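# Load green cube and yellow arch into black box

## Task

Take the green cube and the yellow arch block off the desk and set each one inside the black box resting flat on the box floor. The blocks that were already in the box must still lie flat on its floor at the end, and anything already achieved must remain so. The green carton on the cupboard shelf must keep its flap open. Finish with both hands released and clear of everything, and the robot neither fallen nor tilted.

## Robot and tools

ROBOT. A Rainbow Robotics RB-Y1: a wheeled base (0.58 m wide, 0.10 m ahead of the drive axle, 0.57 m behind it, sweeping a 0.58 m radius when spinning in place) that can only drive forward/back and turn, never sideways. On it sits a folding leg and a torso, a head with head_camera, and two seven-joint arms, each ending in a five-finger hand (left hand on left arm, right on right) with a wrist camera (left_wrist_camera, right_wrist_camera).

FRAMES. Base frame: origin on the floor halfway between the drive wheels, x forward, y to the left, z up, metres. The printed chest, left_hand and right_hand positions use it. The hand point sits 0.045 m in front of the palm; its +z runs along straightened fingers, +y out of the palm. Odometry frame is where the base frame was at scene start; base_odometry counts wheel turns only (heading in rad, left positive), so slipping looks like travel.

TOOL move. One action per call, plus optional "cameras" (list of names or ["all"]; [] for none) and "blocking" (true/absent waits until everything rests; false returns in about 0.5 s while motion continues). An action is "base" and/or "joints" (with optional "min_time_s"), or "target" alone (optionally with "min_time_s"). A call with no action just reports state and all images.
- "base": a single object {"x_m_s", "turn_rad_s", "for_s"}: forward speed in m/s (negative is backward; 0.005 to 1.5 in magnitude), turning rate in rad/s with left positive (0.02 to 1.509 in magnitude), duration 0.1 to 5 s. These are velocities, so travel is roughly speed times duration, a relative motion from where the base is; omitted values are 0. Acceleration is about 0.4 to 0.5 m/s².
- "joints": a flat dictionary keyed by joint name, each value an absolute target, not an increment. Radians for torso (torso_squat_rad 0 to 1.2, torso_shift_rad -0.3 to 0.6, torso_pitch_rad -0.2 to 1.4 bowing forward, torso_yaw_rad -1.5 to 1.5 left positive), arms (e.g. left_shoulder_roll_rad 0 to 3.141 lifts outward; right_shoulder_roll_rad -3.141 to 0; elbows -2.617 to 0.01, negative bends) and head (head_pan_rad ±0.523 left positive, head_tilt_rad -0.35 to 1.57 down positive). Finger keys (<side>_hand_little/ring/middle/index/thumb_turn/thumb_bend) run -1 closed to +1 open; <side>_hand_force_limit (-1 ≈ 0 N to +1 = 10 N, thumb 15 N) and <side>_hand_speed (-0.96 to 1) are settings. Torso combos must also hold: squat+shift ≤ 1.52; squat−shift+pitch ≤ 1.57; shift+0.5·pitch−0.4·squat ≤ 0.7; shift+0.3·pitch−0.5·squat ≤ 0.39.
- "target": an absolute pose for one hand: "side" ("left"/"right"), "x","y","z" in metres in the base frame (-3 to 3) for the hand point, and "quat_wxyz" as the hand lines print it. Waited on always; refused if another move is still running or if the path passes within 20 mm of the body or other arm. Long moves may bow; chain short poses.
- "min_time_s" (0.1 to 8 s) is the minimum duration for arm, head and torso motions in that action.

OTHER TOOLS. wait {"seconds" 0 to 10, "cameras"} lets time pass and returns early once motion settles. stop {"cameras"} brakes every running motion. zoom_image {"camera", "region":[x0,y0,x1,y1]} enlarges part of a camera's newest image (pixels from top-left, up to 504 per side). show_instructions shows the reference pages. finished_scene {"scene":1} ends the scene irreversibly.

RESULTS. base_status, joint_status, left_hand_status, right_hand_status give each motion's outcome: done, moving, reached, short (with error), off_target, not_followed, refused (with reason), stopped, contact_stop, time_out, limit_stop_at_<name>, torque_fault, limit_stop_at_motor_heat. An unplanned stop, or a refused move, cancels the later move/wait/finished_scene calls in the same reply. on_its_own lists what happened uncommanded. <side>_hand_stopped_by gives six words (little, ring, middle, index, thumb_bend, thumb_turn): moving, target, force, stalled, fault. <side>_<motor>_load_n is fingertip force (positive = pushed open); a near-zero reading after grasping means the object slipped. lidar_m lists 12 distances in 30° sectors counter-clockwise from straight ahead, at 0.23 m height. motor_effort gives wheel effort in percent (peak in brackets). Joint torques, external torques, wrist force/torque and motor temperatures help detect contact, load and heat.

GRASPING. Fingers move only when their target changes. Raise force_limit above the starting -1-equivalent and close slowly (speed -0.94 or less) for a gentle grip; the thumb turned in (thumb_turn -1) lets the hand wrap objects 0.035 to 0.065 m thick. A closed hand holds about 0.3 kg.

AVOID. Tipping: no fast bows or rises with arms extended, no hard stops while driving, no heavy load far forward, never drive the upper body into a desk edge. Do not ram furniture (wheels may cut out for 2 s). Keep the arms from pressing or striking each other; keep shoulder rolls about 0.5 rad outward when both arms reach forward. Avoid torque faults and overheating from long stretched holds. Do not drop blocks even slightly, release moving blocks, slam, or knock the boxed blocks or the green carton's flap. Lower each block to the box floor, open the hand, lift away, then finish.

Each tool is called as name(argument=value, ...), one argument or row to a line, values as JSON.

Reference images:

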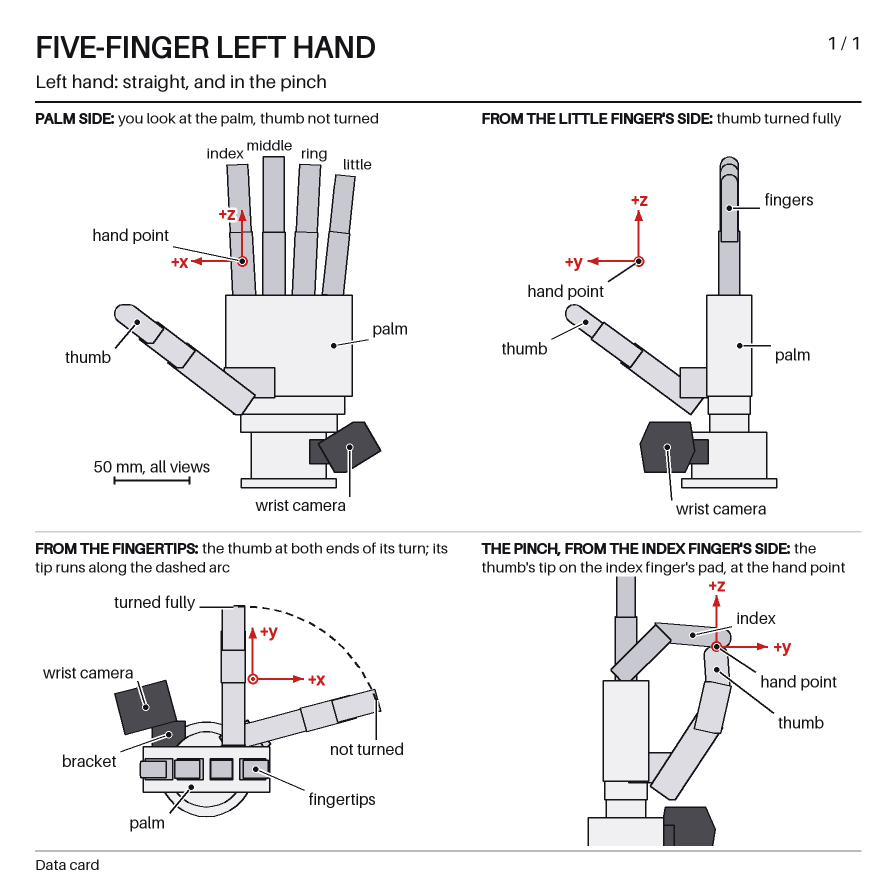

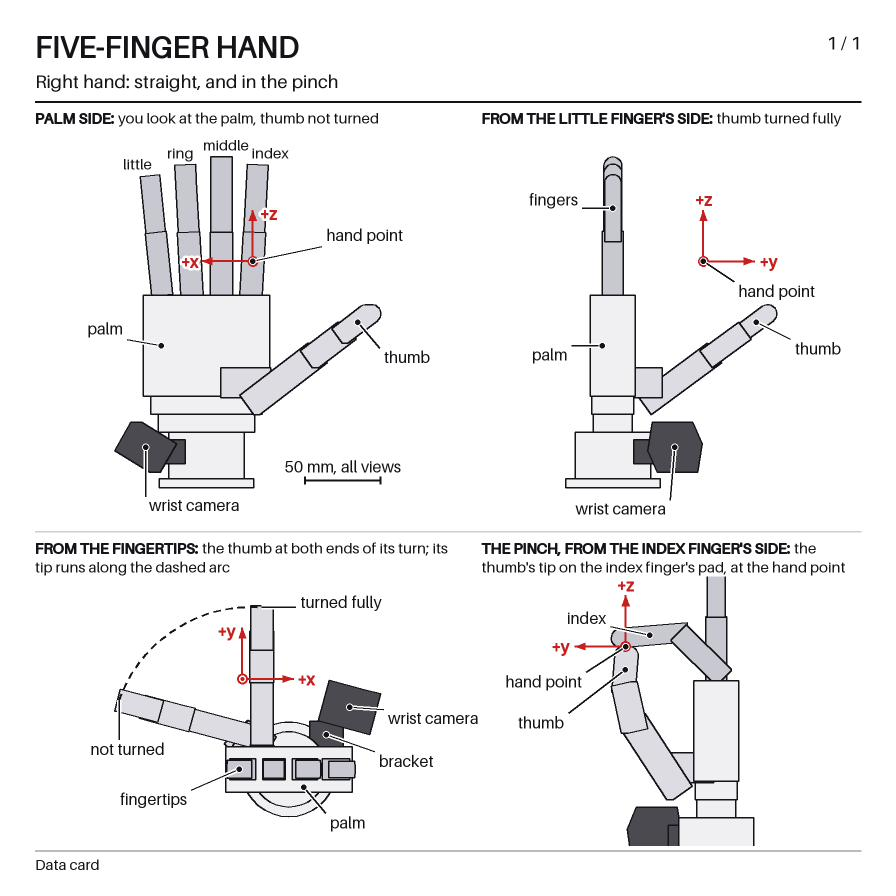

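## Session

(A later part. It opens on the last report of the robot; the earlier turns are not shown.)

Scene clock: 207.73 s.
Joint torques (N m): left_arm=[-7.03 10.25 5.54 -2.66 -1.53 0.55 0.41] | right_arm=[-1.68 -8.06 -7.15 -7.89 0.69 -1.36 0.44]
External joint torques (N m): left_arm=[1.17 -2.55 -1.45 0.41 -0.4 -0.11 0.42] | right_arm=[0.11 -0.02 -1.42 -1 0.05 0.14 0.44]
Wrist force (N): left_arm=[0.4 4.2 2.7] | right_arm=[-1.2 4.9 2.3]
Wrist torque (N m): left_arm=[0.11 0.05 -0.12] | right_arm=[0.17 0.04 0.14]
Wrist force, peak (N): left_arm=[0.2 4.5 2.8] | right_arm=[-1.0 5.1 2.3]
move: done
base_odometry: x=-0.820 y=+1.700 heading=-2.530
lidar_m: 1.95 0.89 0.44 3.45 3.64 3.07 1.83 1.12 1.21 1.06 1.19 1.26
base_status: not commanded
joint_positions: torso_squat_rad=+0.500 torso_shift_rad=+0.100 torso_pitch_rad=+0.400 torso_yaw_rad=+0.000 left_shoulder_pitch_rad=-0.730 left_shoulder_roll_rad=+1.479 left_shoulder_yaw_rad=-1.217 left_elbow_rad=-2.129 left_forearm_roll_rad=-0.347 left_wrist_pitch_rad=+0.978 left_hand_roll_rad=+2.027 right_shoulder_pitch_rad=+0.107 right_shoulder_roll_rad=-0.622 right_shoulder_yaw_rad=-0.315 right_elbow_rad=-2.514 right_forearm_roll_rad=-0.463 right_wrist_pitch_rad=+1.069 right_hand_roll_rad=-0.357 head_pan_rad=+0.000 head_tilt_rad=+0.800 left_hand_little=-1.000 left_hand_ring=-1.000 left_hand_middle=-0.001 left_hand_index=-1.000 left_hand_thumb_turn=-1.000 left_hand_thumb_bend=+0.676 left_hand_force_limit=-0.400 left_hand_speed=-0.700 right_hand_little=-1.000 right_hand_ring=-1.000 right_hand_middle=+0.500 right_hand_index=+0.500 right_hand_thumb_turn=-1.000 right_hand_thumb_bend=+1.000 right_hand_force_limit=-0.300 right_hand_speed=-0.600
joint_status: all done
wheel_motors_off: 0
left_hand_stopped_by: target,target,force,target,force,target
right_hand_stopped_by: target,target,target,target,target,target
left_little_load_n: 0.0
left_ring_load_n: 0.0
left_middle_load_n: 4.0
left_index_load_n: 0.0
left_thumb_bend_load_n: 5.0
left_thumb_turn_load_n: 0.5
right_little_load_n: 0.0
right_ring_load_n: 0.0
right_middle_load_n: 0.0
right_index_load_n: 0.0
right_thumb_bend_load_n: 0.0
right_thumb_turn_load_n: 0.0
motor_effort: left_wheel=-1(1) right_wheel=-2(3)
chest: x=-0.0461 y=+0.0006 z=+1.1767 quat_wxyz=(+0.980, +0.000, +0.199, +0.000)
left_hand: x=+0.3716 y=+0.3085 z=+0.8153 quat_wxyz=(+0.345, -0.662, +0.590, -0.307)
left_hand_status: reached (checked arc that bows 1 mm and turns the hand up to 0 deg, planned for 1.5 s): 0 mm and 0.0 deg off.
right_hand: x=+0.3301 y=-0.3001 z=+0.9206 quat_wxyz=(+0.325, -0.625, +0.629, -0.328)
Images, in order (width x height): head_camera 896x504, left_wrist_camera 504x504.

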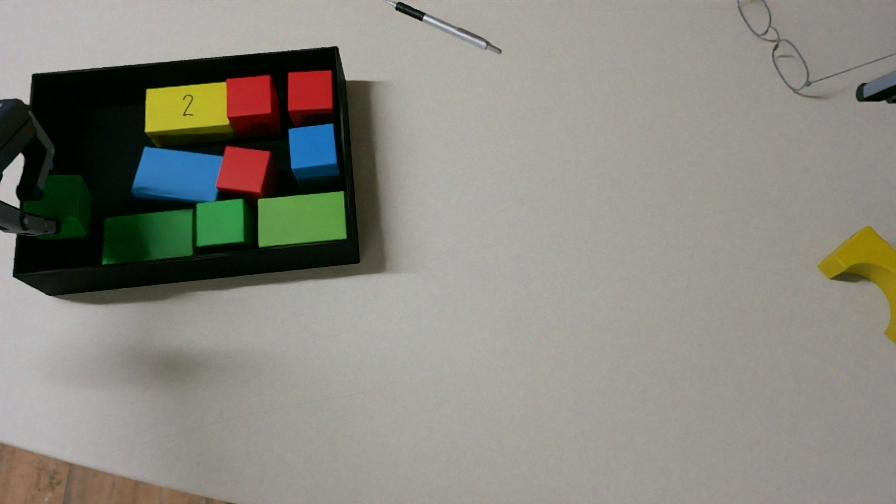

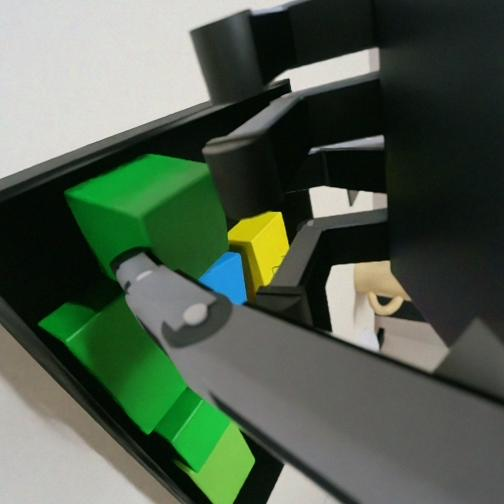

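move(
  target={"side": "left", "x": 0.3715, "y": 0.3085, "z": 0.79, "quat_wxyz": [0.3447, -0.6622, 0.5901, -0.3072]},
  min_time_s=1.5,
  cameras=["head_camera", "left_wrist_camera"],
)

zoom_image(
  camera="head_camera",
  region=[0, 40, 250, 300],
)

zoom_image(
  camera="left_wrist_camera",
  region=[0, 0, 320, 320],
)

Scene clock: 210.27 s.
Joint torques (N m): left_arm=[-7 10.13 5.36 -2.63 -1.58 0.56 0.39] | right_arm=[-1.46 -7.8 -7.28 -7.95 0.67 -1.47 0.32]
External joint torques (N m): left_arm=[1.27 -2.58 -1.47 0.53 -0.48 -0.13 0.39] | right_arm=[0.32 0.23 -1.55 -1.06 0.02 0.03 0.32]
Wrist force (N): left_arm=[0.4 4.2 2.7] | right_arm=[-0.8 4.5 2.1]
Wrist torque (N m): left_arm=[0.11 0.05 -0.13] | right_arm=[0.11 -0.04 0.19]
Wrist force, peak (N): left_arm=[0.5 4.5 2.9] | right_arm=[-0.8 5.1 2.4]
move: done
base_odometry: x=-0.820 y=+1.700 heading=-2.530
lidar_m: 1.96 0.88 0.44 3.45 3.64 3.07 1.83 1.12 1.21 1.07 1.20 1.26
base_status: not commanded
joint_positions: torso_squat_rad=+0.500 torso_shift_rad=+0.100 torso_pitch_rad=+0.400 torso_yaw_rad=+0.000 left_shoulder_pitch_rad=-0.712 left_shoulder_roll_rad=+1.407 left_shoulder_yaw_rad=-1.235 left_elbow_rad=-2.042 left_forearm_roll_rad=-0.405 left_wrist_pitch_rad=+0.962 left_hand_roll_rad=+2.052 right_shoulder_pitch_rad=+0.107 right_shoulder_roll_rad=-0.622 right_shoulder_yaw_rad=-0.315 right_elbow_rad=-2.514 right_forearm_roll_rad=-0.463 right_wrist_pitch_rad=+1.069 right_hand_roll_rad=-0.357 head_pan_rad=+0.000 head_tilt_rad=+0.800 left_hand_little=-1.000 left_hand_ring=-1.000 left_hand_middle=-0.001 left_hand_index=-1.000 left_hand_thumb_turn=-1.000 left_hand_thumb_bend=+0.676 left_hand_force_limit=-0.400 left_hand_speed=-0.700 right_hand_little=-1.000 right_hand_ring=-1.000 right_hand_middle=+0.500 right_hand_index=+0.500 right_hand_thumb_turn=-1.000 right_hand_thumb_bend=+1.000 right_hand_force_limit=-0.300 right_hand_speed=-0.600
joint_status: all done
wheel_motors_off: 0
left_hand_stopped_by: target,target,force,target,force,target
right_hand_stopped_by: target,target,target,target,target,target
left_little_load_n: 0.0
left_ring_load_n: 0.0
left_middle_load_n: 4.0
left_index_load_n: 0.5
left_thumb_bend_load_n: 5.0
left_thumb_turn_load_n: 0.5
right_little_load_n: 0.0
right_ring_load_n: 0.0
right_middle_load_n: 0.0
right_index_load_n: 0.0
right_thumb_bend_load_n: 0.0
right_thumb_turn_load_n: 0.0
motor_effort: left_wheel=-1(1) right_wheel=-1(3)
chest: x=-0.0461 y=+0.0006 z=+1.1767 quat_wxyz=(+0.980, +0.000, +0.199, +0.000)
left_hand: x=+0.3717 y=+0.3085 z=+0.7903 quat_wxyz=(+0.345, -0.662, +0.590, -0.307)
left_hand_status: reached (checked arc that bows 3 mm and turns the hand up to 0 deg, planned for 1.5 s): 0 mm and 0.0 deg off.
right_hand: x=+0.3301 y=-0.3001 z=+0.9206 quat_wxyz=(+0.325, -0.625, +0.629, -0.328)
Images, in order (width x height): head_camera 896x504, left_wrist_camera 504x504.

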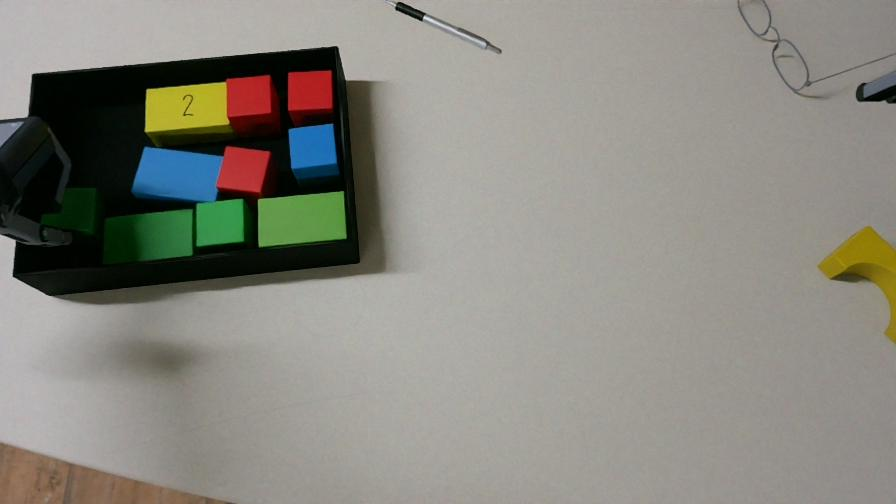

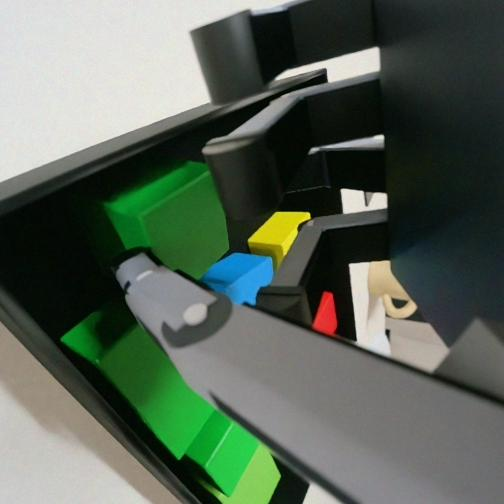

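Scaled by 1.938.

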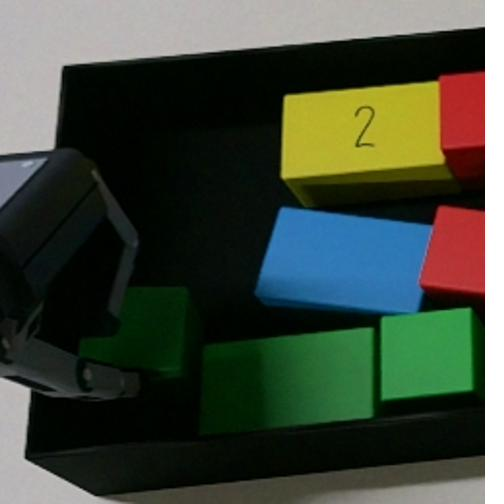

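Scaled by 1.575.

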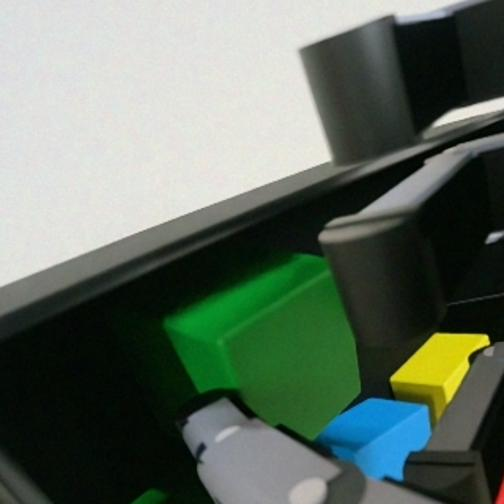

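zoom_image(
  camera="head_camera",
  region=[20, 170, 120, 270],
)

zoom_image(
  camera="left_wrist_camera",
  region=[60, 130, 260, 330],
)

Scaled by 5.040.

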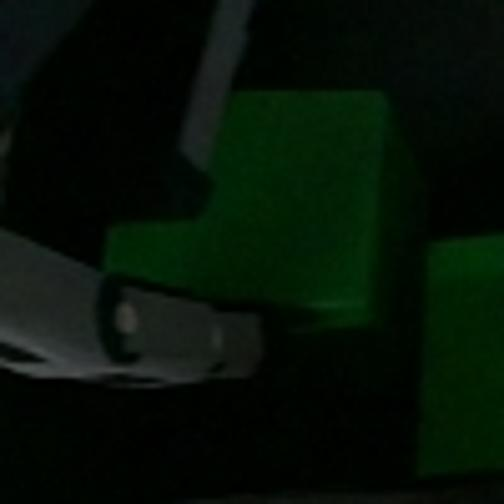

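Scaled by 2.520.

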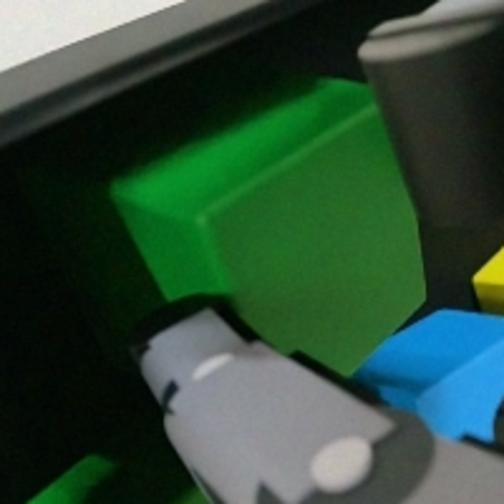

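move(
  target={"side": "left", "x": 0.3715, "y": 0.3085, "z": 0.784, "quat_wxyz": [0.3447, -0.6622, 0.5901, -0.3072]},
  min_time_s=1,
  cameras=["head_camera", "left_wrist_camera"],
)

zoom_image(
  camera="head_camera",
  region=[20, 170, 120, 270],
)

zoom_image(
  camera="left_wrist_camera",
  region=[60, 130, 260, 330],
)

Scene clock: 214.33 s.
Joint torques (N m): left_arm=[-6.7 9.72 5.17 -2.62 -1.49 0.5 0.44] | right_arm=[-1.57 -7.77 -7.28 -8.26 0.55 -1.4 0.41]
External joint torques (N m): left_arm=[1.57 -2.96 -1.62 0.56 -0.39 -0.2 0.44] | right_arm=[0.22 0.27 -1.55 -1.37 -0.09 0.1 0.41]
Wrist force (N): left_arm=[0.4 3.9 2.6] | right_arm=[-1.0 4.6 2.2]
Wrist torque (N m): left_arm=[0.12 0.03 -0.11] | right_arm=[0.11 -0.01 0.18]
Wrist force, peak (N): left_arm=[0.4 4.4 2.9] | right_arm=[-0.6 5.2 2.4]
move: done
base_odometry: x=-0.820 y=+1.700 heading=-2.530
lidar_m: 1.95 0.89 0.44 3.46 3.64 3.07 1.83 1.12 1.21 1.06 1.20 1.26
base_status: not commanded
joint_positions: torso_squat_rad=+0.500 torso_shift_rad=+0.100 torso_pitch_rad=+0.400 torso_yaw_rad=+0.000 left_shoulder_pitch_rad=-0.707 left_shoulder_roll_rad=+1.391 left_shoulder_yaw_rad=-1.238 left_elbow_rad=-2.021 left_forearm_roll_rad=-0.418 left_wrist_pitch_rad=+0.957 left_hand_roll_rad=+2.058 right_shoulder_pitch_rad=+0.107 right_shoulder_roll_rad=-0.622 right_shoulder_yaw_rad=-0.315 right_elbow_rad=-2.514 right_forearm_roll_rad=-0.463 right_wrist_pitch_rad=+1.069 right_hand_roll_rad=-0.357 head_pan_rad=+0.000 head_tilt_rad=+0.800 left_hand_little=-1.000 left_hand_ring=-1.000 left_hand_middle=-0.001 left_hand_index=-1.000 left_hand_thumb_turn=-1.000 left_hand_thumb_bend=+0.676 left_hand_force_limit=-0.400 left_hand_speed=-0.700 right_hand_little=-1.000 right_hand_ring=-1.000 right_hand_middle=+0.500 right_hand_index=+0.500 right_hand_thumb_turn=-1.000 right_hand_thumb_bend=+1.000 right_hand_force_limit=-0.300 right_hand_speed=-0.600
joint_status: all done
wheel_motors_off: 0
left_hand_stopped_by: target,target,force,target,force,target
right_hand_stopped_by: target,target,target,target,target,target
left_little_load_n: 0.0
left_ring_load_n: 0.0
left_middle_load_n: 4.0
left_index_load_n: 0.0
left_thumb_bend_load_n: 5.0
left_thumb_turn_load_n: 0.5
right_little_load_n: 0.0
right_ring_load_n: 0.5
right_middle_load_n: 0.0
right_index_load_n: 0.0
right_thumb_bend_load_n: 0.0
right_thumb_turn_load_n: 0.0
motor_effort: left_wheel=-1(1) right_wheel=-1(2)
chest: x=-0.0461 y=+0.0006 z=+1.1767 quat_wxyz=(+0.980, +0.000, +0.199, +0.000)
left_hand: x=+0.3716 y=+0.3085 z=+0.7845 quat_wxyz=(+0.345, -0.662, +0.590, -0.307)
left_hand_status: reached (checked arc that bows 1 mm and turns the hand up to 0 deg, planned for 1.0 s): 0 mm and 0.0 deg off.
right_hand: x=+0.3301 y=-0.3001 z=+0.9206 quat_wxyz=(+0.325, -0.625, +0.629, -0.328)
Images, in order (width x height): head_camera 896x504, left_wrist_camera 504x504.

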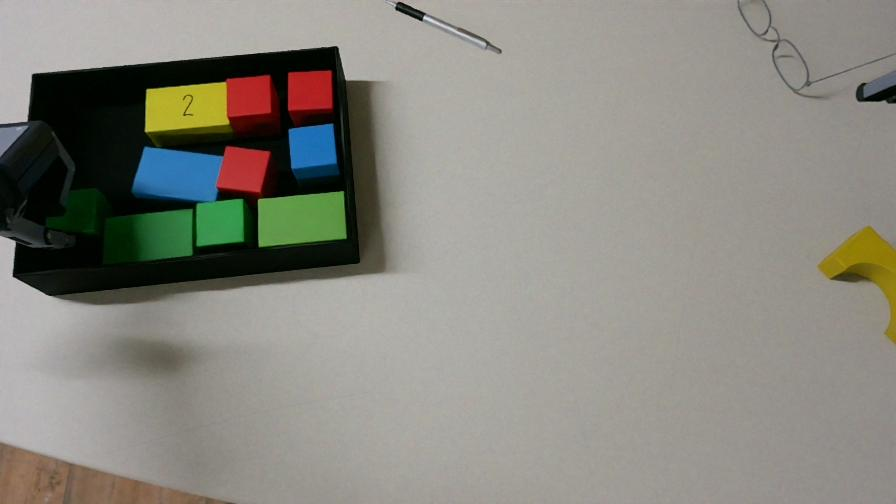

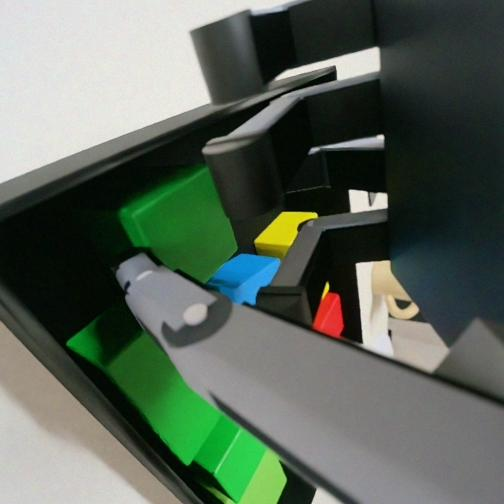

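Scaled by 5.040.

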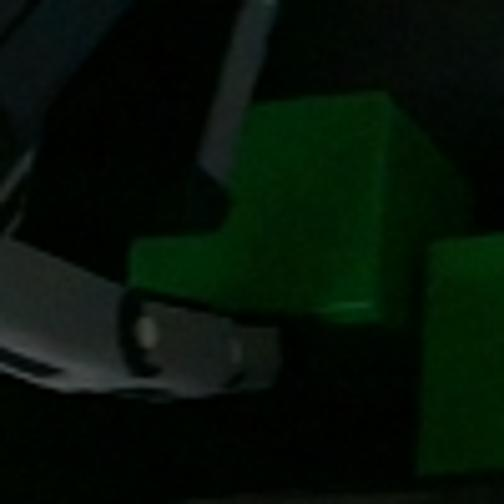

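Scaled by 2.520.

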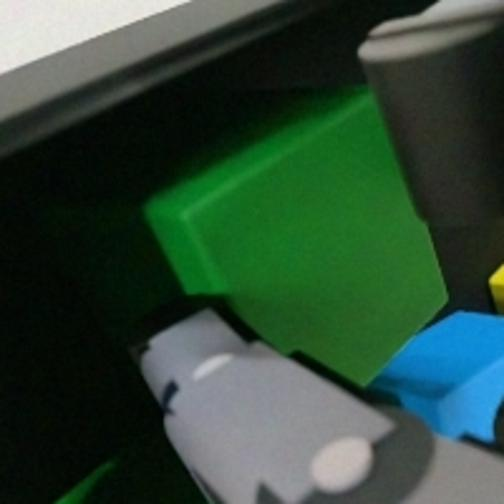

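move(
  target={"side": "left", "x": 0.3715, "y": 0.3085, "z": 0.7805, "quat_wxyz": [0.3447, -0.6622, 0.5901, -0.3072]},
  min_time_s=1,
  cameras=["head_camera", "left_wrist_camera"],
)

zoom_image(
  camera="head_camera",
  region=[20, 170, 120, 270],
)

zoom_image(
  camera="left_wrist_camera",
  region=[60, 130, 260, 330],
)

Scene clock: 216.10 s.
Joint torques (N m): left_arm=[-6.44 9.25 4.61 -2.64 -1.25 0.25 0.49] | right_arm=[-1.36 -8.16 -7.43 -8.11 0.65 -1.21 0.29]
External joint torques (N m): left_arm=[1.85 -3.42 -2.16 0.54 -0.16 -0.45 0.5] | right_arm=[0.42 -0.13 -1.71 -1.22 0.01 0.29 0.28]
Wrist force (N): left_arm=[-0.2 2.1 0.7] | right_arm=[-0.9 4.8 2.2]
Wrist torque (N m): left_arm=[0.09 0.02 -0.08] | right_arm=[0.15 0.00 0.17]
Wrist force, peak (N): left_arm=[0.3 4.0 2.5] | right_arm=[-1.1 4.9 2.6]
move: done
base_odometry: x=-0.820 y=+1.700 heading=-2.530
lidar_m: 1.95 0.88 0.43 3.44 3.64 3.08 1.84 1.11 1.21 1.07 1.20 1.26
base_status: not commanded
joint_positions: torso_squat_rad=+0.500 torso_shift_rad=+0.100 torso_pitch_rad=+0.400 torso_yaw_rad=+0.000 left_shoulder_pitch_rad=-0.705 left_shoulder_roll_rad=+1.380 left_shoulder_yaw_rad=-1.240 left_elbow_rad=-2.007 left_forearm_roll_rad=-0.427 left_wrist_pitch_rad=+0.954 left_hand_roll_rad=+2.062 right_shoulder_pitch_rad=+0.107 right_shoulder_roll_rad=-0.622 right_shoulder_yaw_rad=-0.315 right_elbow_rad=-2.514 right_forearm_roll_rad=-0.463 right_wrist_pitch_rad=+1.069 right_hand_roll_rad=-0.357 head_pan_rad=+0.000 head_tilt_rad=+0.800 left_hand_little=-1.000 left_hand_ring=-1.000 left_hand_middle=-0.001 left_hand_index=-1.000 left_hand_thumb_turn=-1.000 left_hand_thumb_bend=+0.676 left_hand_force_limit=-0.400 left_hand_speed=-0.700 right_hand_little=-1.000 right_hand_ring=-1.000 right_hand_middle=+0.500 right_hand_index=+0.500 right_hand_thumb_turn=-1.000 right_hand_thumb_bend=+1.000 right_hand_force_limit=-0.300 right_hand_speed=-0.600
joint_status: all done
wheel_motors_off: 0
left_hand_stopped_by: target,target,force,target,force,target
right_hand_stopped_by: target,target,target,target,target,target
left_little_load_n: 0.0
left_ring_load_n: 0.0
left_middle_load_n: 3.5
left_index_load_n: 0.0
left_thumb_bend_load_n: 5.0
left_thumb_turn_load_n: 0.0
right_little_load_n: 0.0
right_ring_load_n: 0.0
right_middle_load_n: 0.0
right_index_load_n: 0.0
right_thumb_bend_load_n: 0.0
right_thumb_turn_load_n: 0.0
motor_effort: left_wheel=-1(1) right_wheel=-2(3)
chest: x=-0.0461 y=+0.0006 z=+1.1767 quat_wxyz=(+0.980, +0.000, +0.199, +0.000)
left_hand: x=+0.3719 y=+0.3086 z=+0.7810 quat_wxyz=(+0.345, -0.662, +0.590, -0.307)
left_hand_status: reached (checked arc that bows 0 mm and turns the hand up to 0 deg, planned for 1.0 s): 1 mm and 0.1 deg off.
right_hand: x=+0.3301 y=-0.3001 z=+0.9206 quat_wxyz=(+0.325, -0.625, +0.629, -0.328)
Images, in order (width x height): head_camera 896x504, left_wrist_camera 504x504.

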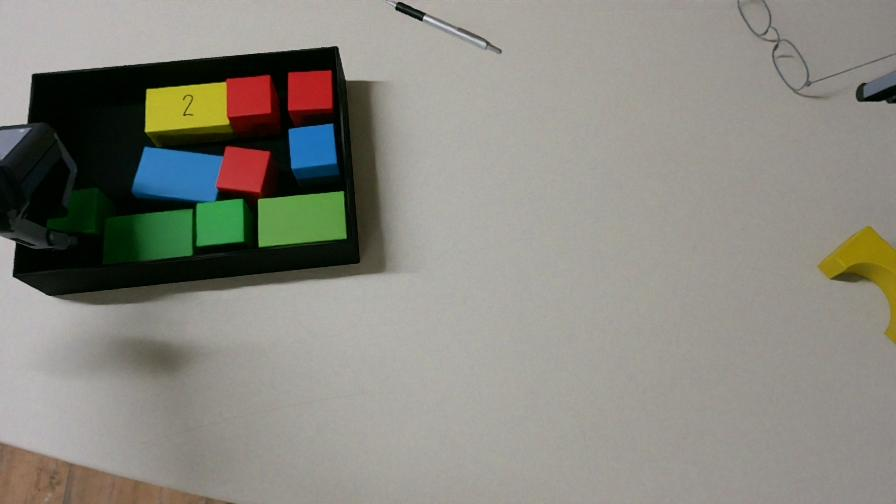

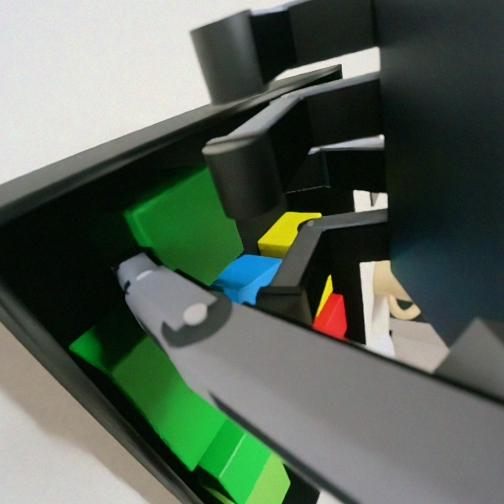

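Scaled by 5.040.

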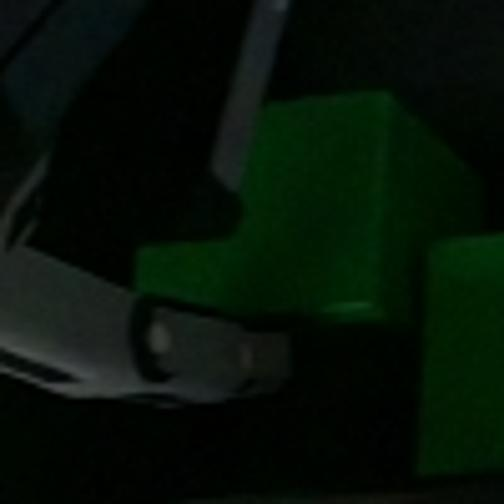

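Scaled by 2.520.

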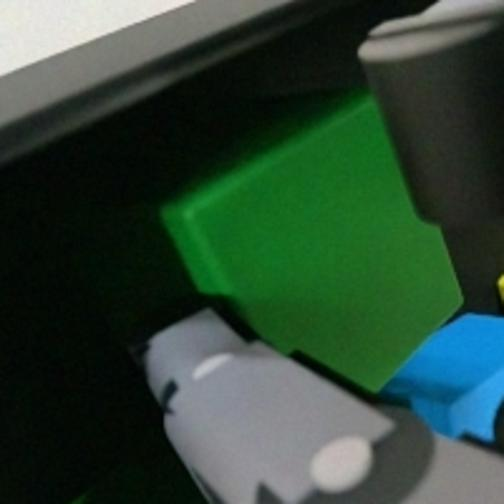

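move(
  joints={"left_hand_middle": 0.2, "left_hand_thumb_bend": 0.78, "left_hand_speed": -0.9},
  cameras=["head_camera", "left_wrist_camera"],
)

zoom_image(
  camera="head_camera",
  region=[20, 170, 120, 270],
)

Scene clock: 217.60 s.
Joint torques (N m): left_arm=[-6.85 9.91 5.21 -2.68 -1.19 0.53 0.4] | right_arm=[-1.83 -8.15 -7.45 -7.93 0.52 -1.46 0.38]
External joint torques (N m): left_arm=[1.43 -2.75 -1.56 0.5 -0.1 -0.18 0.4] | right_arm=[-0.05 -0.12 -1.72 -1.04 -0.13 0.04 0.37]
Wrist force (N): left_arm=[0.3 4.0 2.5] | right_arm=[-0.8 4.7 1.7]
Wrist torque (N m): left_arm=[0.13 0.06 -0.13] | right_arm=[0.15 0.01 0.15]
Wrist force, peak (N): left_arm=[0.5 4.1 2.6] | right_arm=[-1.1 5.0 2.3]
move: done
base_odometry: x=-0.820 y=+1.700 heading=-2.530
lidar_m: 1.95 0.88 0.44 3.45 3.64 3.07 1.83 1.12 1.21 1.06 1.20 1.26
base_status: not commanded
joint_positions: torso_squat_rad=+0.500 torso_shift_rad=+0.100 torso_pitch_rad=+0.400 torso_yaw_rad=+0.000 left_shoulder_pitch_rad=-0.705 left_shoulder_roll_rad=+1.380 left_shoulder_yaw_rad=-1.240 left_elbow_rad=-2.007 left_forearm_roll_rad=-0.427 left_wrist_pitch_rad=+0.954 left_hand_roll_rad=+2.062 right_shoulder_pitch_rad=+0.107 right_shoulder_roll_rad=-0.622 right_shoulder_yaw_rad=-0.315 right_elbow_rad=-2.514 right_forearm_roll_rad=-0.463 right_wrist_pitch_rad=+1.069 right_hand_roll_rad=-0.357 head_pan_rad=+0.000 head_tilt_rad=+0.800 left_hand_little=-1.000 left_hand_ring=-1.000 left_hand_middle=+0.200 left_hand_index=-1.000 left_hand_thumb_turn=-1.000 left_hand_thumb_bend=+0.780 left_hand_force_limit=-0.400 left_hand_speed=-0.900 right_hand_little=-1.000 right_hand_ring=-1.000 right_hand_middle=+0.500 right_hand_index=+0.500 right_hand_thumb_turn=-1.000 right_hand_thumb_bend=+1.000 right_hand_force_limit=-0.300 right_hand_speed=-0.600
joint_status: all done
wheel_motors_off: 0
left_hand_stopped_by: target,target,target,target,target,target
right_hand_stopped_by: target,target,target,target,target,target
left_little_load_n: 0.0
left_ring_load_n: 0.0
left_middle_load_n: 0.0
left_index_load_n: 0.0
left_thumb_bend_load_n: 0.0
left_thumb_turn_load_n: 0.0
right_little_load_n: 0.0
right_ring_load_n: 0.0
right_middle_load_n: 0.0
right_index_load_n: 0.0
right_thumb_bend_load_n: 0.0
right_thumb_turn_load_n: 0.0
motor_effort: left_wheel=-1(1) right_wheel=-2(3)
chest: x=-0.0461 y=+0.0006 z=+1.1767 quat_wxyz=(+0.980, +0.000, +0.199, +0.000)
left_hand: x=+0.3717 y=+0.3085 z=+0.7809 quat_wxyz=(+0.345, -0.662, +0.590, -0.307)
right_hand: x=+0.3301 y=-0.3001 z=+0.9206 quat_wxyz=(+0.325, -0.625, +0.629, -0.328)
Images, in order (width x height): head_camera 896x504, left_wrist_camera 504x504.

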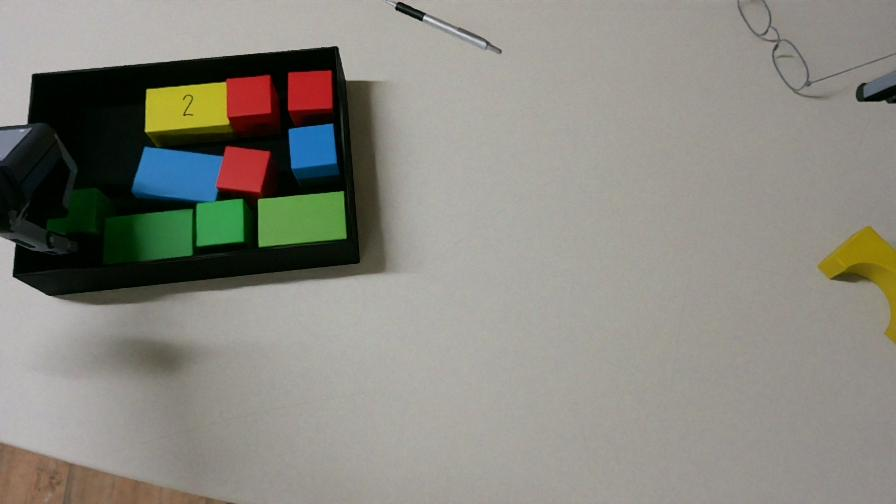

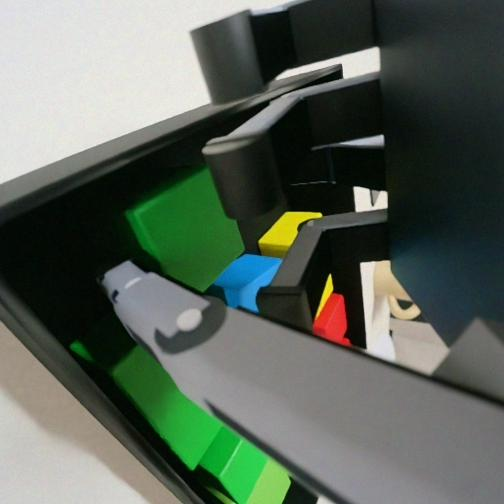

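Scaled by 5.040.

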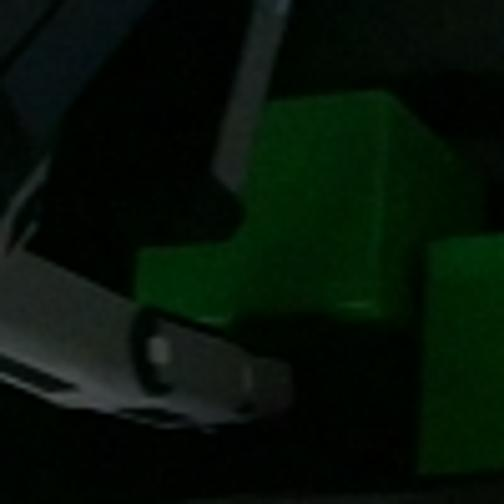

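move(
  joints={"left_hand_middle": 0.4, "left_hand_thumb_bend": 0.85, "left_hand_speed": -0.8},
)

move(
  target={"side": "left", "x": 0.3717, "y": 0.3085, "z": 0.84, "quat_wxyz": [0.3447, -0.6622, 0.5901, -0.3072]},
  min_time_s=2,
)

move(
  target={"side": "left", "x": 0.35, "y": 0.32, "z": 0.93, "quat_wxyz": [0.3447, -0.6622, 0.5901, -0.3072]},
  min_time_s=1.5,
  cameras=["head_camera", "left_wrist_camera"],
)

zoom_image(
  camera="head_camera",
  region=[0, 40, 250, 300],
)

Scene clock: 218.90 s.
Joint torques (N m): left_arm=[-6.99 10.09 5.22 -2.62 -1.3 0.47 0.41] | right_arm=[-1.64 -8.38 -7.2 -7.87 0.77 -1.47 0.23]
External joint torques (N m): left_arm=[1.29 -2.57 -1.55 0.56 -0.2 -0.24 0.42] | right_arm=[0.14 -0.34 -1.48 -0.98 0.13 0.02 0.22]
Wrist force (N): left_arm=[0.4 4.0 2.3] | right_arm=[-0.8 4.5 2.3]
Wrist torque (N m): left_arm=[0.13 0.04 -0.12] | right_arm=[0.09 -0.01 0.16]
Wrist force, peak (N): left_arm=[0.4 4.2 2.4] | right_arm=[-1.2 5.0 2.8]
move: done
base_odometry: x=-0.820 y=+1.700 heading=-2.530
lidar_m: 1.95 0.88 0.44 3.45 3.63 3.07 1.83 1.12 1.21 1.06 1.20 1.25
base_status: not commanded
joint_positions: torso_squat_rad=+0.500 torso_shift_rad=+0.100 torso_pitch_rad=+0.400 torso_yaw_rad=+0.000 left_shoulder_pitch_rad=-0.705 left_shoulder_roll_rad=+1.380 left_shoulder_yaw_rad=-1.240 left_elbow_rad=-2.007 left_forearm_roll_rad=-0.427 left_wrist_pitch_rad=+0.954 left_hand_roll_rad=+2.062 right_shoulder_pitch_rad=+0.107 right_shoulder_roll_rad=-0.622 right_shoulder_yaw_rad=-0.315 right_elbow_rad=-2.514 right_forearm_roll_rad=-0.463 right_wrist_pitch_rad=+1.069 right_hand_roll_rad=-0.357 head_pan_rad=+0.000 head_tilt_rad=+0.800 left_hand_little=-1.000 left_hand_ring=-1.000 left_hand_middle=+0.400 left_hand_index=-1.000 left_hand_thumb_turn=-1.000 left_hand_thumb_bend=+0.850 left_hand_force_limit=-0.400 left_hand_speed=-0.800 right_hand_little=-1.000 right_hand_ring=-1.000 right_hand_middle=+0.500 right_hand_index=+0.500 right_hand_thumb_turn=-1.000 right_hand_thumb_bend=+1.000 right_hand_force_limit=-0.300 right_hand_speed=-0.600
joint_status: all done
wheel_motors_off: 0
left_hand_stopped_by: target,target,target,target,target,target
right_hand_stopped_by: target,target,target,target,target,target
left_little_load_n: 0.0
left_ring_load_n: 0.5
left_middle_load_n: 0.0
left_index_load_n: 0.5
left_thumb_bend_load_n: 0.0
left_thumb_turn_load_n: 0.0
right_little_load_n: 0.0
right_ring_load_n: 0.0
right_middle_load_n: 0.0
right_index_load_n: 0.0
right_thumb_bend_load_n: 0.0
right_thumb_turn_load_n: 0.0
motor_effort: left_wheel=+0(1) right_wheel=-1(3)
chest: x=-0.0461 y=+0.0006 z=+1.1767 quat_wxyz=(+0.980, +0.000, +0.199, +0.000)
left_hand: x=+0.3717 y=+0.3085 z=+0.7809 quat_wxyz=(+0.345, -0.662, +0.590, -0.307)
right_hand: x=+0.3301 y=-0.3001 z=+0.9206 quat_wxyz=(+0.325, -0.625, +0.629, -0.328)
pictures: none

Scene clock: 221.23 s.
Joint torques (N m): left_arm=[-9.18 12.84 8.51 -3.87 -0.93 1.1 -0.39] | right_arm=[-1.8 -7.95 -7.02 -7.93 0.73 -1.19 0.27]
External joint torques (N m): left_arm=[-1.06 0 1.39 -0.96 0.22 0.47 -0.38] | right_arm=[-0.02 0.08 -1.29 -1.04 0.08 0.3 0.26]
Wrist force (N): left_arm=[0.5 3.9 2.5] | right_arm=[-1.4 4.5 2.4]
Wrist torque (N m): left_arm=[0.10 0.05 -0.26] | right_arm=[0.10 0.05 0.15]
Wrist force, peak (N): left_arm=[0.4 4.3 2.6] | right_arm=[-0.6 5.1 2.5]
move: done
base_odometry: x=-0.820 y=+1.700 heading=-2.530
lidar_m: 1.95 0.88 0.44 3.45 3.64 3.08 1.83 1.12 1.21 1.06 1.20 1.25
base_status: not commanded
joint_positions: torso_squat_rad=+0.500 torso_shift_rad=+0.100 torso_pitch_rad=+0.400 torso_yaw_rad=+0.000 left_shoulder_pitch_rad=-0.744 left_shoulder_roll_rad=+1.546 left_shoulder_yaw_rad=-1.194 left_elbow_rad=-2.205 left_forearm_roll_rad=-0.291 left_wrist_pitch_rad=+0.987 left_hand_roll_rad=+2.006 right_shoulder_pitch_rad=+0.107 right_shoulder_roll_rad=-0.622 right_shoulder_yaw_rad=-0.315 right_elbow_rad=-2.514 right_forearm_roll_rad=-0.463 right_wrist_pitch_rad=+1.069 right_hand_roll_rad=-0.357 head_pan_rad=+0.000 head_tilt_rad=+0.800 left_hand_little=-1.000 left_hand_ring=-1.000 left_hand_middle=+0.400 left_hand_index=-1.000 left_hand_thumb_turn=-1.000 left_hand_thumb_bend=+0.850 left_hand_force_limit=-0.400 left_hand_speed=-0.800 right_hand_little=-1.000 right_hand_ring=-1.000 right_hand_middle=+0.500 right_hand_index=+0.500 right_hand_thumb_turn=-1.000 right_hand_thumb_bend=+1.000 right_hand_force_limit=-0.300 right_hand_speed=-0.600
joint_status: all done
wheel_motors_off: 0
left_hand_stopped_by: target,target,target,target,target,target
right_hand_stopped_by: target,target,target,target,target,target
left_little_load_n: 0.0
left_ring_load_n: 0.0
left_middle_load_n: 0.0
left_index_load_n: 0.0
left_thumb_bend_load_n: 0.0
left_thumb_turn_load_n: 0.5
right_little_load_n: 0.0
right_ring_load_n: 0.0
right_middle_load_n: 0.0
right_index_load_n: 0.0
right_thumb_bend_load_n: 0.0
right_thumb_turn_load_n: 0.0
motor_effort: left_wheel=-1(1) right_wheel=-2(3)
chest: x=-0.0461 y=+0.0006 z=+1.1767 quat_wxyz=(+0.980, +0.000, +0.199, +0.000)
left_hand: x=+0.3715 y=+0.3082 z=+0.8389 quat_wxyz=(+0.345, -0.662, +0.590, -0.308)
left_hand_status: reached (checked arc that bows 7 mm and turns the hand up to 1 deg, planned for 2.0 s): 1 mm and 0.1 deg off.
right_hand: x=+0.3301 y=-0.3001 z=+0.9206 quat_wxyz=(+0.325, -0.625, +0.629, -0.328)
pictures: none

Scene clock: 223.07 s.
Joint torques (N m): left_arm=[-7.7 12.43 7.85 -2.08 -0.9 0.53 0.43] | right_arm=[-1.6 -7.99 -6.95 -7.98 0.72 -1.36 0.16]
External joint torques (N m): left_arm=[-1.06 -0.24 1.19 -0.6 0.2 -0.15 0.43] | right_arm=[0.18 0.04 -1.23 -1.09 0.08 0.13 0.15]
Wrist force (N): left_arm=[0.3 4.0 2.8] | right_arm=[-0.9 4.9 2.2]
Wrist torque (N m): left_arm=[0.10 0.07 -0.13] | right_arm=[0.19 -0.02 0.18]
Wrist force, peak (N): left_arm=[0.2 4.4 2.5] | right_arm=[-0.8 4.9 2.9]
move: done
base_odometry: x=-0.820 y=+1.700 heading=-2.530
lidar_m: 1.95 0.89 0.44 3.46 3.64 3.07 1.83 1.11 1.21 1.06 1.20 1.26
base_status: not commanded
joint_positions: torso_squat_rad=+0.500 torso_shift_rad=+0.100 torso_pitch_rad=+0.400 torso_yaw_rad=+0.000 left_shoulder_pitch_rad=-0.784 left_shoulder_roll_rad=+1.900 left_shoulder_yaw_rad=-1.125 left_elbow_rad=-2.485 left_forearm_roll_rad=-0.133 left_wrist_pitch_rad=+0.954 left_hand_roll_rad=+2.048 right_shoulder_pitch_rad=+0.107 right_shoulder_roll_rad=-0.622 right_shoulder_yaw_rad=-0.315 right_elbow_rad=-2.514 right_forearm_roll_rad=-0.463 right_wrist_pitch_rad=+1.069 right_hand_roll_rad=-0.357 head_pan_rad=+0.000 head_tilt_rad=+0.800 left_hand_little=-1.000 left_hand_ring=-1.000 left_hand_middle=+0.400 left_hand_index=-1.000 left_hand_thumb_turn=-1.000 left_hand_thumb_bend=+0.850 left_hand_force_limit=-0.400 left_hand_speed=-0.800 right_hand_little=-1.000 right_hand_ring=-1.000 right_hand_middle=+0.500 right_hand_index=+0.500 right_hand_thumb_turn=-1.000 right_hand_thumb_bend=+1.000 right_hand_force_limit=-0.300 right_hand_speed=-0.600
joint_status: all done
wheel_motors_off: 0
left_hand_stopped_by: target,target,target,target,target,target
right_hand_stopped_by: target,target,target,target,target,target
left_little_load_n: 0.0
left_ring_load_n: 0.0
left_middle_load_n: 0.0
left_index_load_n: 0.0
left_thumb_bend_load_n: 0.0
left_thumb_turn_load_n: 0.0
right_little_load_n: 0.0
right_ring_load_n: 0.5
right_middle_load_n: 0.0
right_index_load_n: 0.0
right_thumb_bend_load_n: 0.0
right_thumb_turn_load_n: 0.0
motor_effort: left_wheel=-1(1) right_wheel=-1(3)
chest: x=-0.0461 y=+0.0006 z=+1.1767 quat_wxyz=(+0.980, +0.000, +0.199, +0.000)
left_hand: x=+0.3499 y=+0.3199 z=+0.9294 quat_wxyz=(+0.345, -0.662, +0.590, -0.307)
left_hand_status: reached (checked arc that bows 12 mm and turns the hand up to 1 deg, planned for 1.5 s): 1 mm and 0.1 deg off.
right_hand: x=+0.3301 y=-0.3001 z=+0.9206 quat_wxyz=(+0.325, -0.625, +0.629, -0.328)
Images, in order (width x height): head_camera 896x504, left_wrist_camera 504x504.

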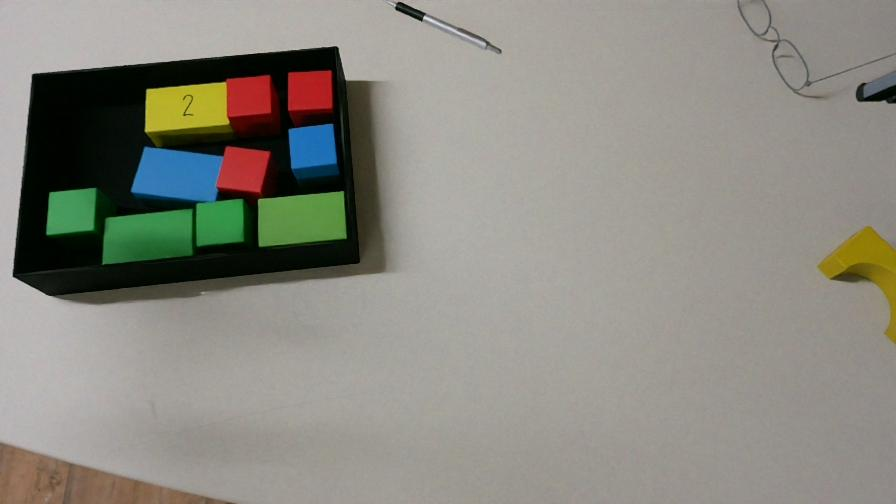

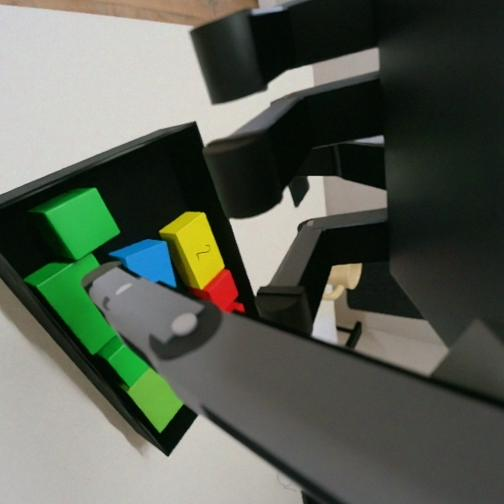

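Scaled by 1.938.

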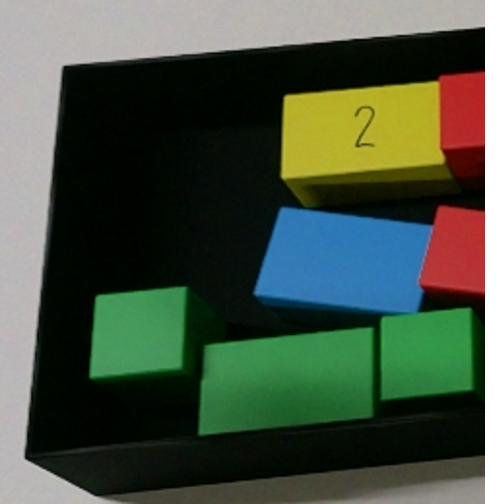

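move(
  joints={"head_tilt_rad": 1.5},
  cameras=["head_camera"],
)

Scene clock: 227.60 s.
Joint torques (N m): left_arm=[-7.61 12.52 8.05 -2.16 -0.85 0.61 0.38] | right_arm=[-1.38 -8.06 -7.56 -8.09 0.62 -1.3 0.26]
External joint torques (N m): left_arm=[-0.97 -0.16 1.39 -0.68 0.25 -0.07 0.39] | right_arm=[0.4 -0.02 -1.83 -1.2 -0.03 0.19 0.26]
Wrist force (N): left_arm=[0.4 3.9 2.5] | right_arm=[-0.5 5.1 2.1]
Wrist torque (N m): left_arm=[0.10 0.05 -0.12] | right_arm=[0.21 -0.05 0.21]
Wrist force, peak (N): left_arm=[0.5 4.1 2.8] | right_arm=[-1.2 5.2 2.5]
move: done
base_odometry: x=-0.820 y=+1.700 heading=-2.530
lidar_m: 1.95 0.89 0.44 3.45 3.64 3.08 1.83 1.12 1.21 1.06 1.20 1.26
base_status: not commanded
joint_positions: torso_squat_rad=+0.500 torso_shift_rad=+0.100 torso_pitch_rad=+0.400 torso_yaw_rad=+0.000 left_shoulder_pitch_rad=-0.784 left_shoulder_roll_rad=+1.900 left_shoulder_yaw_rad=-1.125 left_elbow_rad=-2.485 left_forearm_roll_rad=-0.133 left_wrist_pitch_rad=+0.954 left_hand_roll_rad=+2.048 right_shoulder_pitch_rad=+0.107 right_shoulder_roll_rad=-0.622 right_shoulder_yaw_rad=-0.315 right_elbow_rad=-2.514 right_forearm_roll_rad=-0.463 right_wrist_pitch_rad=+1.069 right_hand_roll_rad=-0.357 head_pan_rad=+0.000 head_tilt_rad=+1.500 left_hand_little=-1.000 left_hand_ring=-1.000 left_hand_middle=+0.400 left_hand_index=-1.000 left_hand_thumb_turn=-1.000 left_hand_thumb_bend=+0.850 left_hand_force_limit=-0.400 left_hand_speed=-0.800 right_hand_little=-1.000 right_hand_ring=-1.000 right_hand_middle=+0.500 right_hand_index=+0.500 right_hand_thumb_turn=-1.000 right_hand_thumb_bend=+1.000 right_hand_force_limit=-0.300 right_hand_speed=-0.600
joint_status: all done
wheel_motors_off: 0
left_hand_stopped_by: target,target,target,target,target,target
right_hand_stopped_by: target,target,target,target,target,target
left_little_load_n: 0.0
left_ring_load_n: 0.5
left_middle_load_n: 0.0
left_index_load_n: 0.0
left_thumb_bend_load_n: 0.0
left_thumb_turn_load_n: 0.5
right_little_load_n: 0.0
right_ring_load_n: 0.0
right_middle_load_n: 0.0
right_index_load_n: 0.0
right_thumb_bend_load_n: 0.0
right_thumb_turn_load_n: 0.0
motor_effort: left_wheel=-1(1) right_wheel=-2(3)
chest: x=-0.0461 y=+0.0006 z=+1.1767 quat_wxyz=(+0.980, +0.000, +0.199, +0.000)
left_hand: x=+0.3499 y=+0.3199 z=+0.9294 quat_wxyz=(+0.345, -0.662, +0.590, -0.307)
right_hand: x=+0.3301 y=-0.3001 z=+0.9206 quat_wxyz=(+0.325, -0.625, +0.629, -0.328)
Images, in order (width x height): head_camera 896x504.

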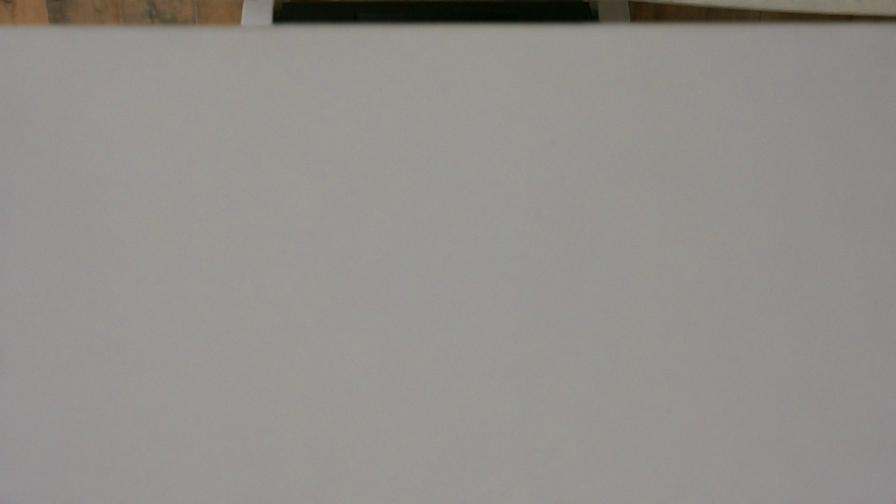

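move(
  joints={"head_tilt_rad": 1.2},
  cameras=["head_camera"],
)

Scene clock: 228.60 s.
Joint torques (N m): left_arm=[-7.85 12.54 7.97 -2.04 -0.83 0.64 0.42] | right_arm=[-1.66 -8.34 -6.91 -7.98 0.56 -1.45 0.28]
External joint torques (N m): left_arm=[-1.21 -0.13 1.32 -0.56 0.27 -0.04 0.42] | right_arm=[0.12 -0.3 -1.18 -1.09 -0.09 0.04 0.27]
Wrist force (N): left_arm=[0.3 4.0 2.5] | right_arm=[-0.9 5.0 2.0]
Wrist torque (N m): left_arm=[0.11 0.07 -0.14] | right_arm=[0.19 0.01 0.17]
Wrist force, peak (N): left_arm=[0.3 4.2 2.6] | right_arm=[-0.7 5.2 1.8]
move: done
base_odometry: x=-0.820 y=+1.700 heading=-2.530
lidar_m: 1.95 0.88 0.44 3.46 3.64 3.08 1.83 1.12 1.21 1.06 1.20 1.26
base_status: not commanded
joint_positions: torso_squat_rad=+0.500 torso_shift_rad=+0.100 torso_pitch_rad=+0.400 torso_yaw_rad=+0.000 left_shoulder_pitch_rad=-0.784 left_shoulder_roll_rad=+1.900 left_shoulder_yaw_rad=-1.125 left_elbow_rad=-2.485 left_forearm_roll_rad=-0.133 left_wrist_pitch_rad=+0.954 left_hand_roll_rad=+2.048 right_shoulder_pitch_rad=+0.107 right_shoulder_roll_rad=-0.622 right_shoulder_yaw_rad=-0.315 right_elbow_rad=-2.514 right_forearm_roll_rad=-0.463 right_wrist_pitch_rad=+1.069 right_hand_roll_rad=-0.357 head_pan_rad=+0.000 head_tilt_rad=+1.200 left_hand_little=-1.000 left_hand_ring=-1.000 left_hand_middle=+0.400 left_hand_index=-1.000 left_hand_thumb_turn=-1.000 left_hand_thumb_bend=+0.850 left_hand_force_limit=-0.400 left_hand_speed=-0.800 right_hand_little=-1.000 right_hand_ring=-1.000 right_hand_middle=+0.500 right_hand_index=+0.500 right_hand_thumb_turn=-1.000 right_hand_thumb_bend=+1.000 right_hand_force_limit=-0.300 right_hand_speed=-0.600
joint_status: all done
wheel_motors_off: 0
left_hand_stopped_by: target,target,target,target,target,target
right_hand_stopped_by: target,target,target,target,target,target
left_little_load_n: 0.0
left_ring_load_n: 0.0
left_middle_load_n: 0.0
left_index_load_n: 0.0
left_thumb_bend_load_n: 0.0
left_thumb_turn_load_n: 0.0
right_little_load_n: 0.5
right_ring_load_n: 0.0
right_middle_load_n: 0.0
right_index_load_n: 0.0
right_thumb_bend_load_n: -0.5
right_thumb_turn_load_n: 0.0
motor_effort: left_wheel=-1(1) right_wheel=-3(3)
chest: x=-0.0461 y=+0.0006 z=+1.1767 quat_wxyz=(+0.980, +0.000, +0.199, +0.000)
left_hand: x=+0.3499 y=+0.3199 z=+0.9294 quat_wxyz=(+0.345, -0.662, +0.590, -0.307)
right_hand: x=+0.3301 y=-0.3001 z=+0.9206 quat_wxyz=(+0.325, -0.625, +0.629, -0.328)
Images, in order (width x height): head_camera 896x504.

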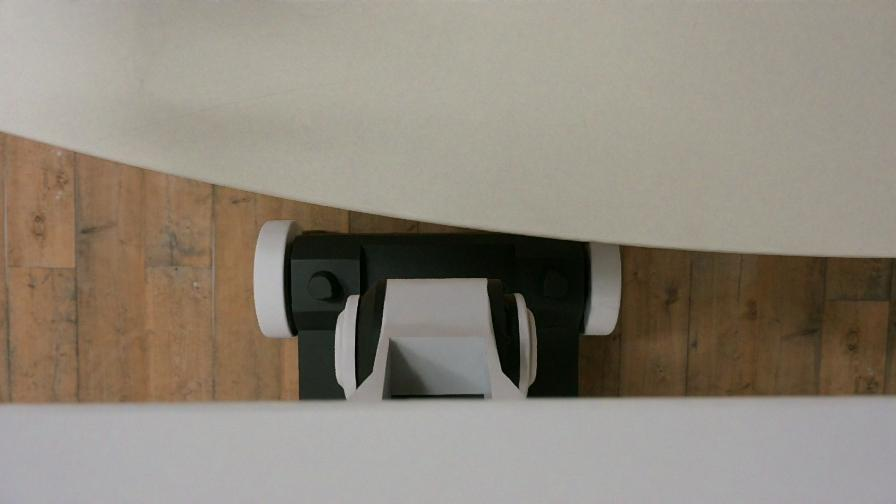

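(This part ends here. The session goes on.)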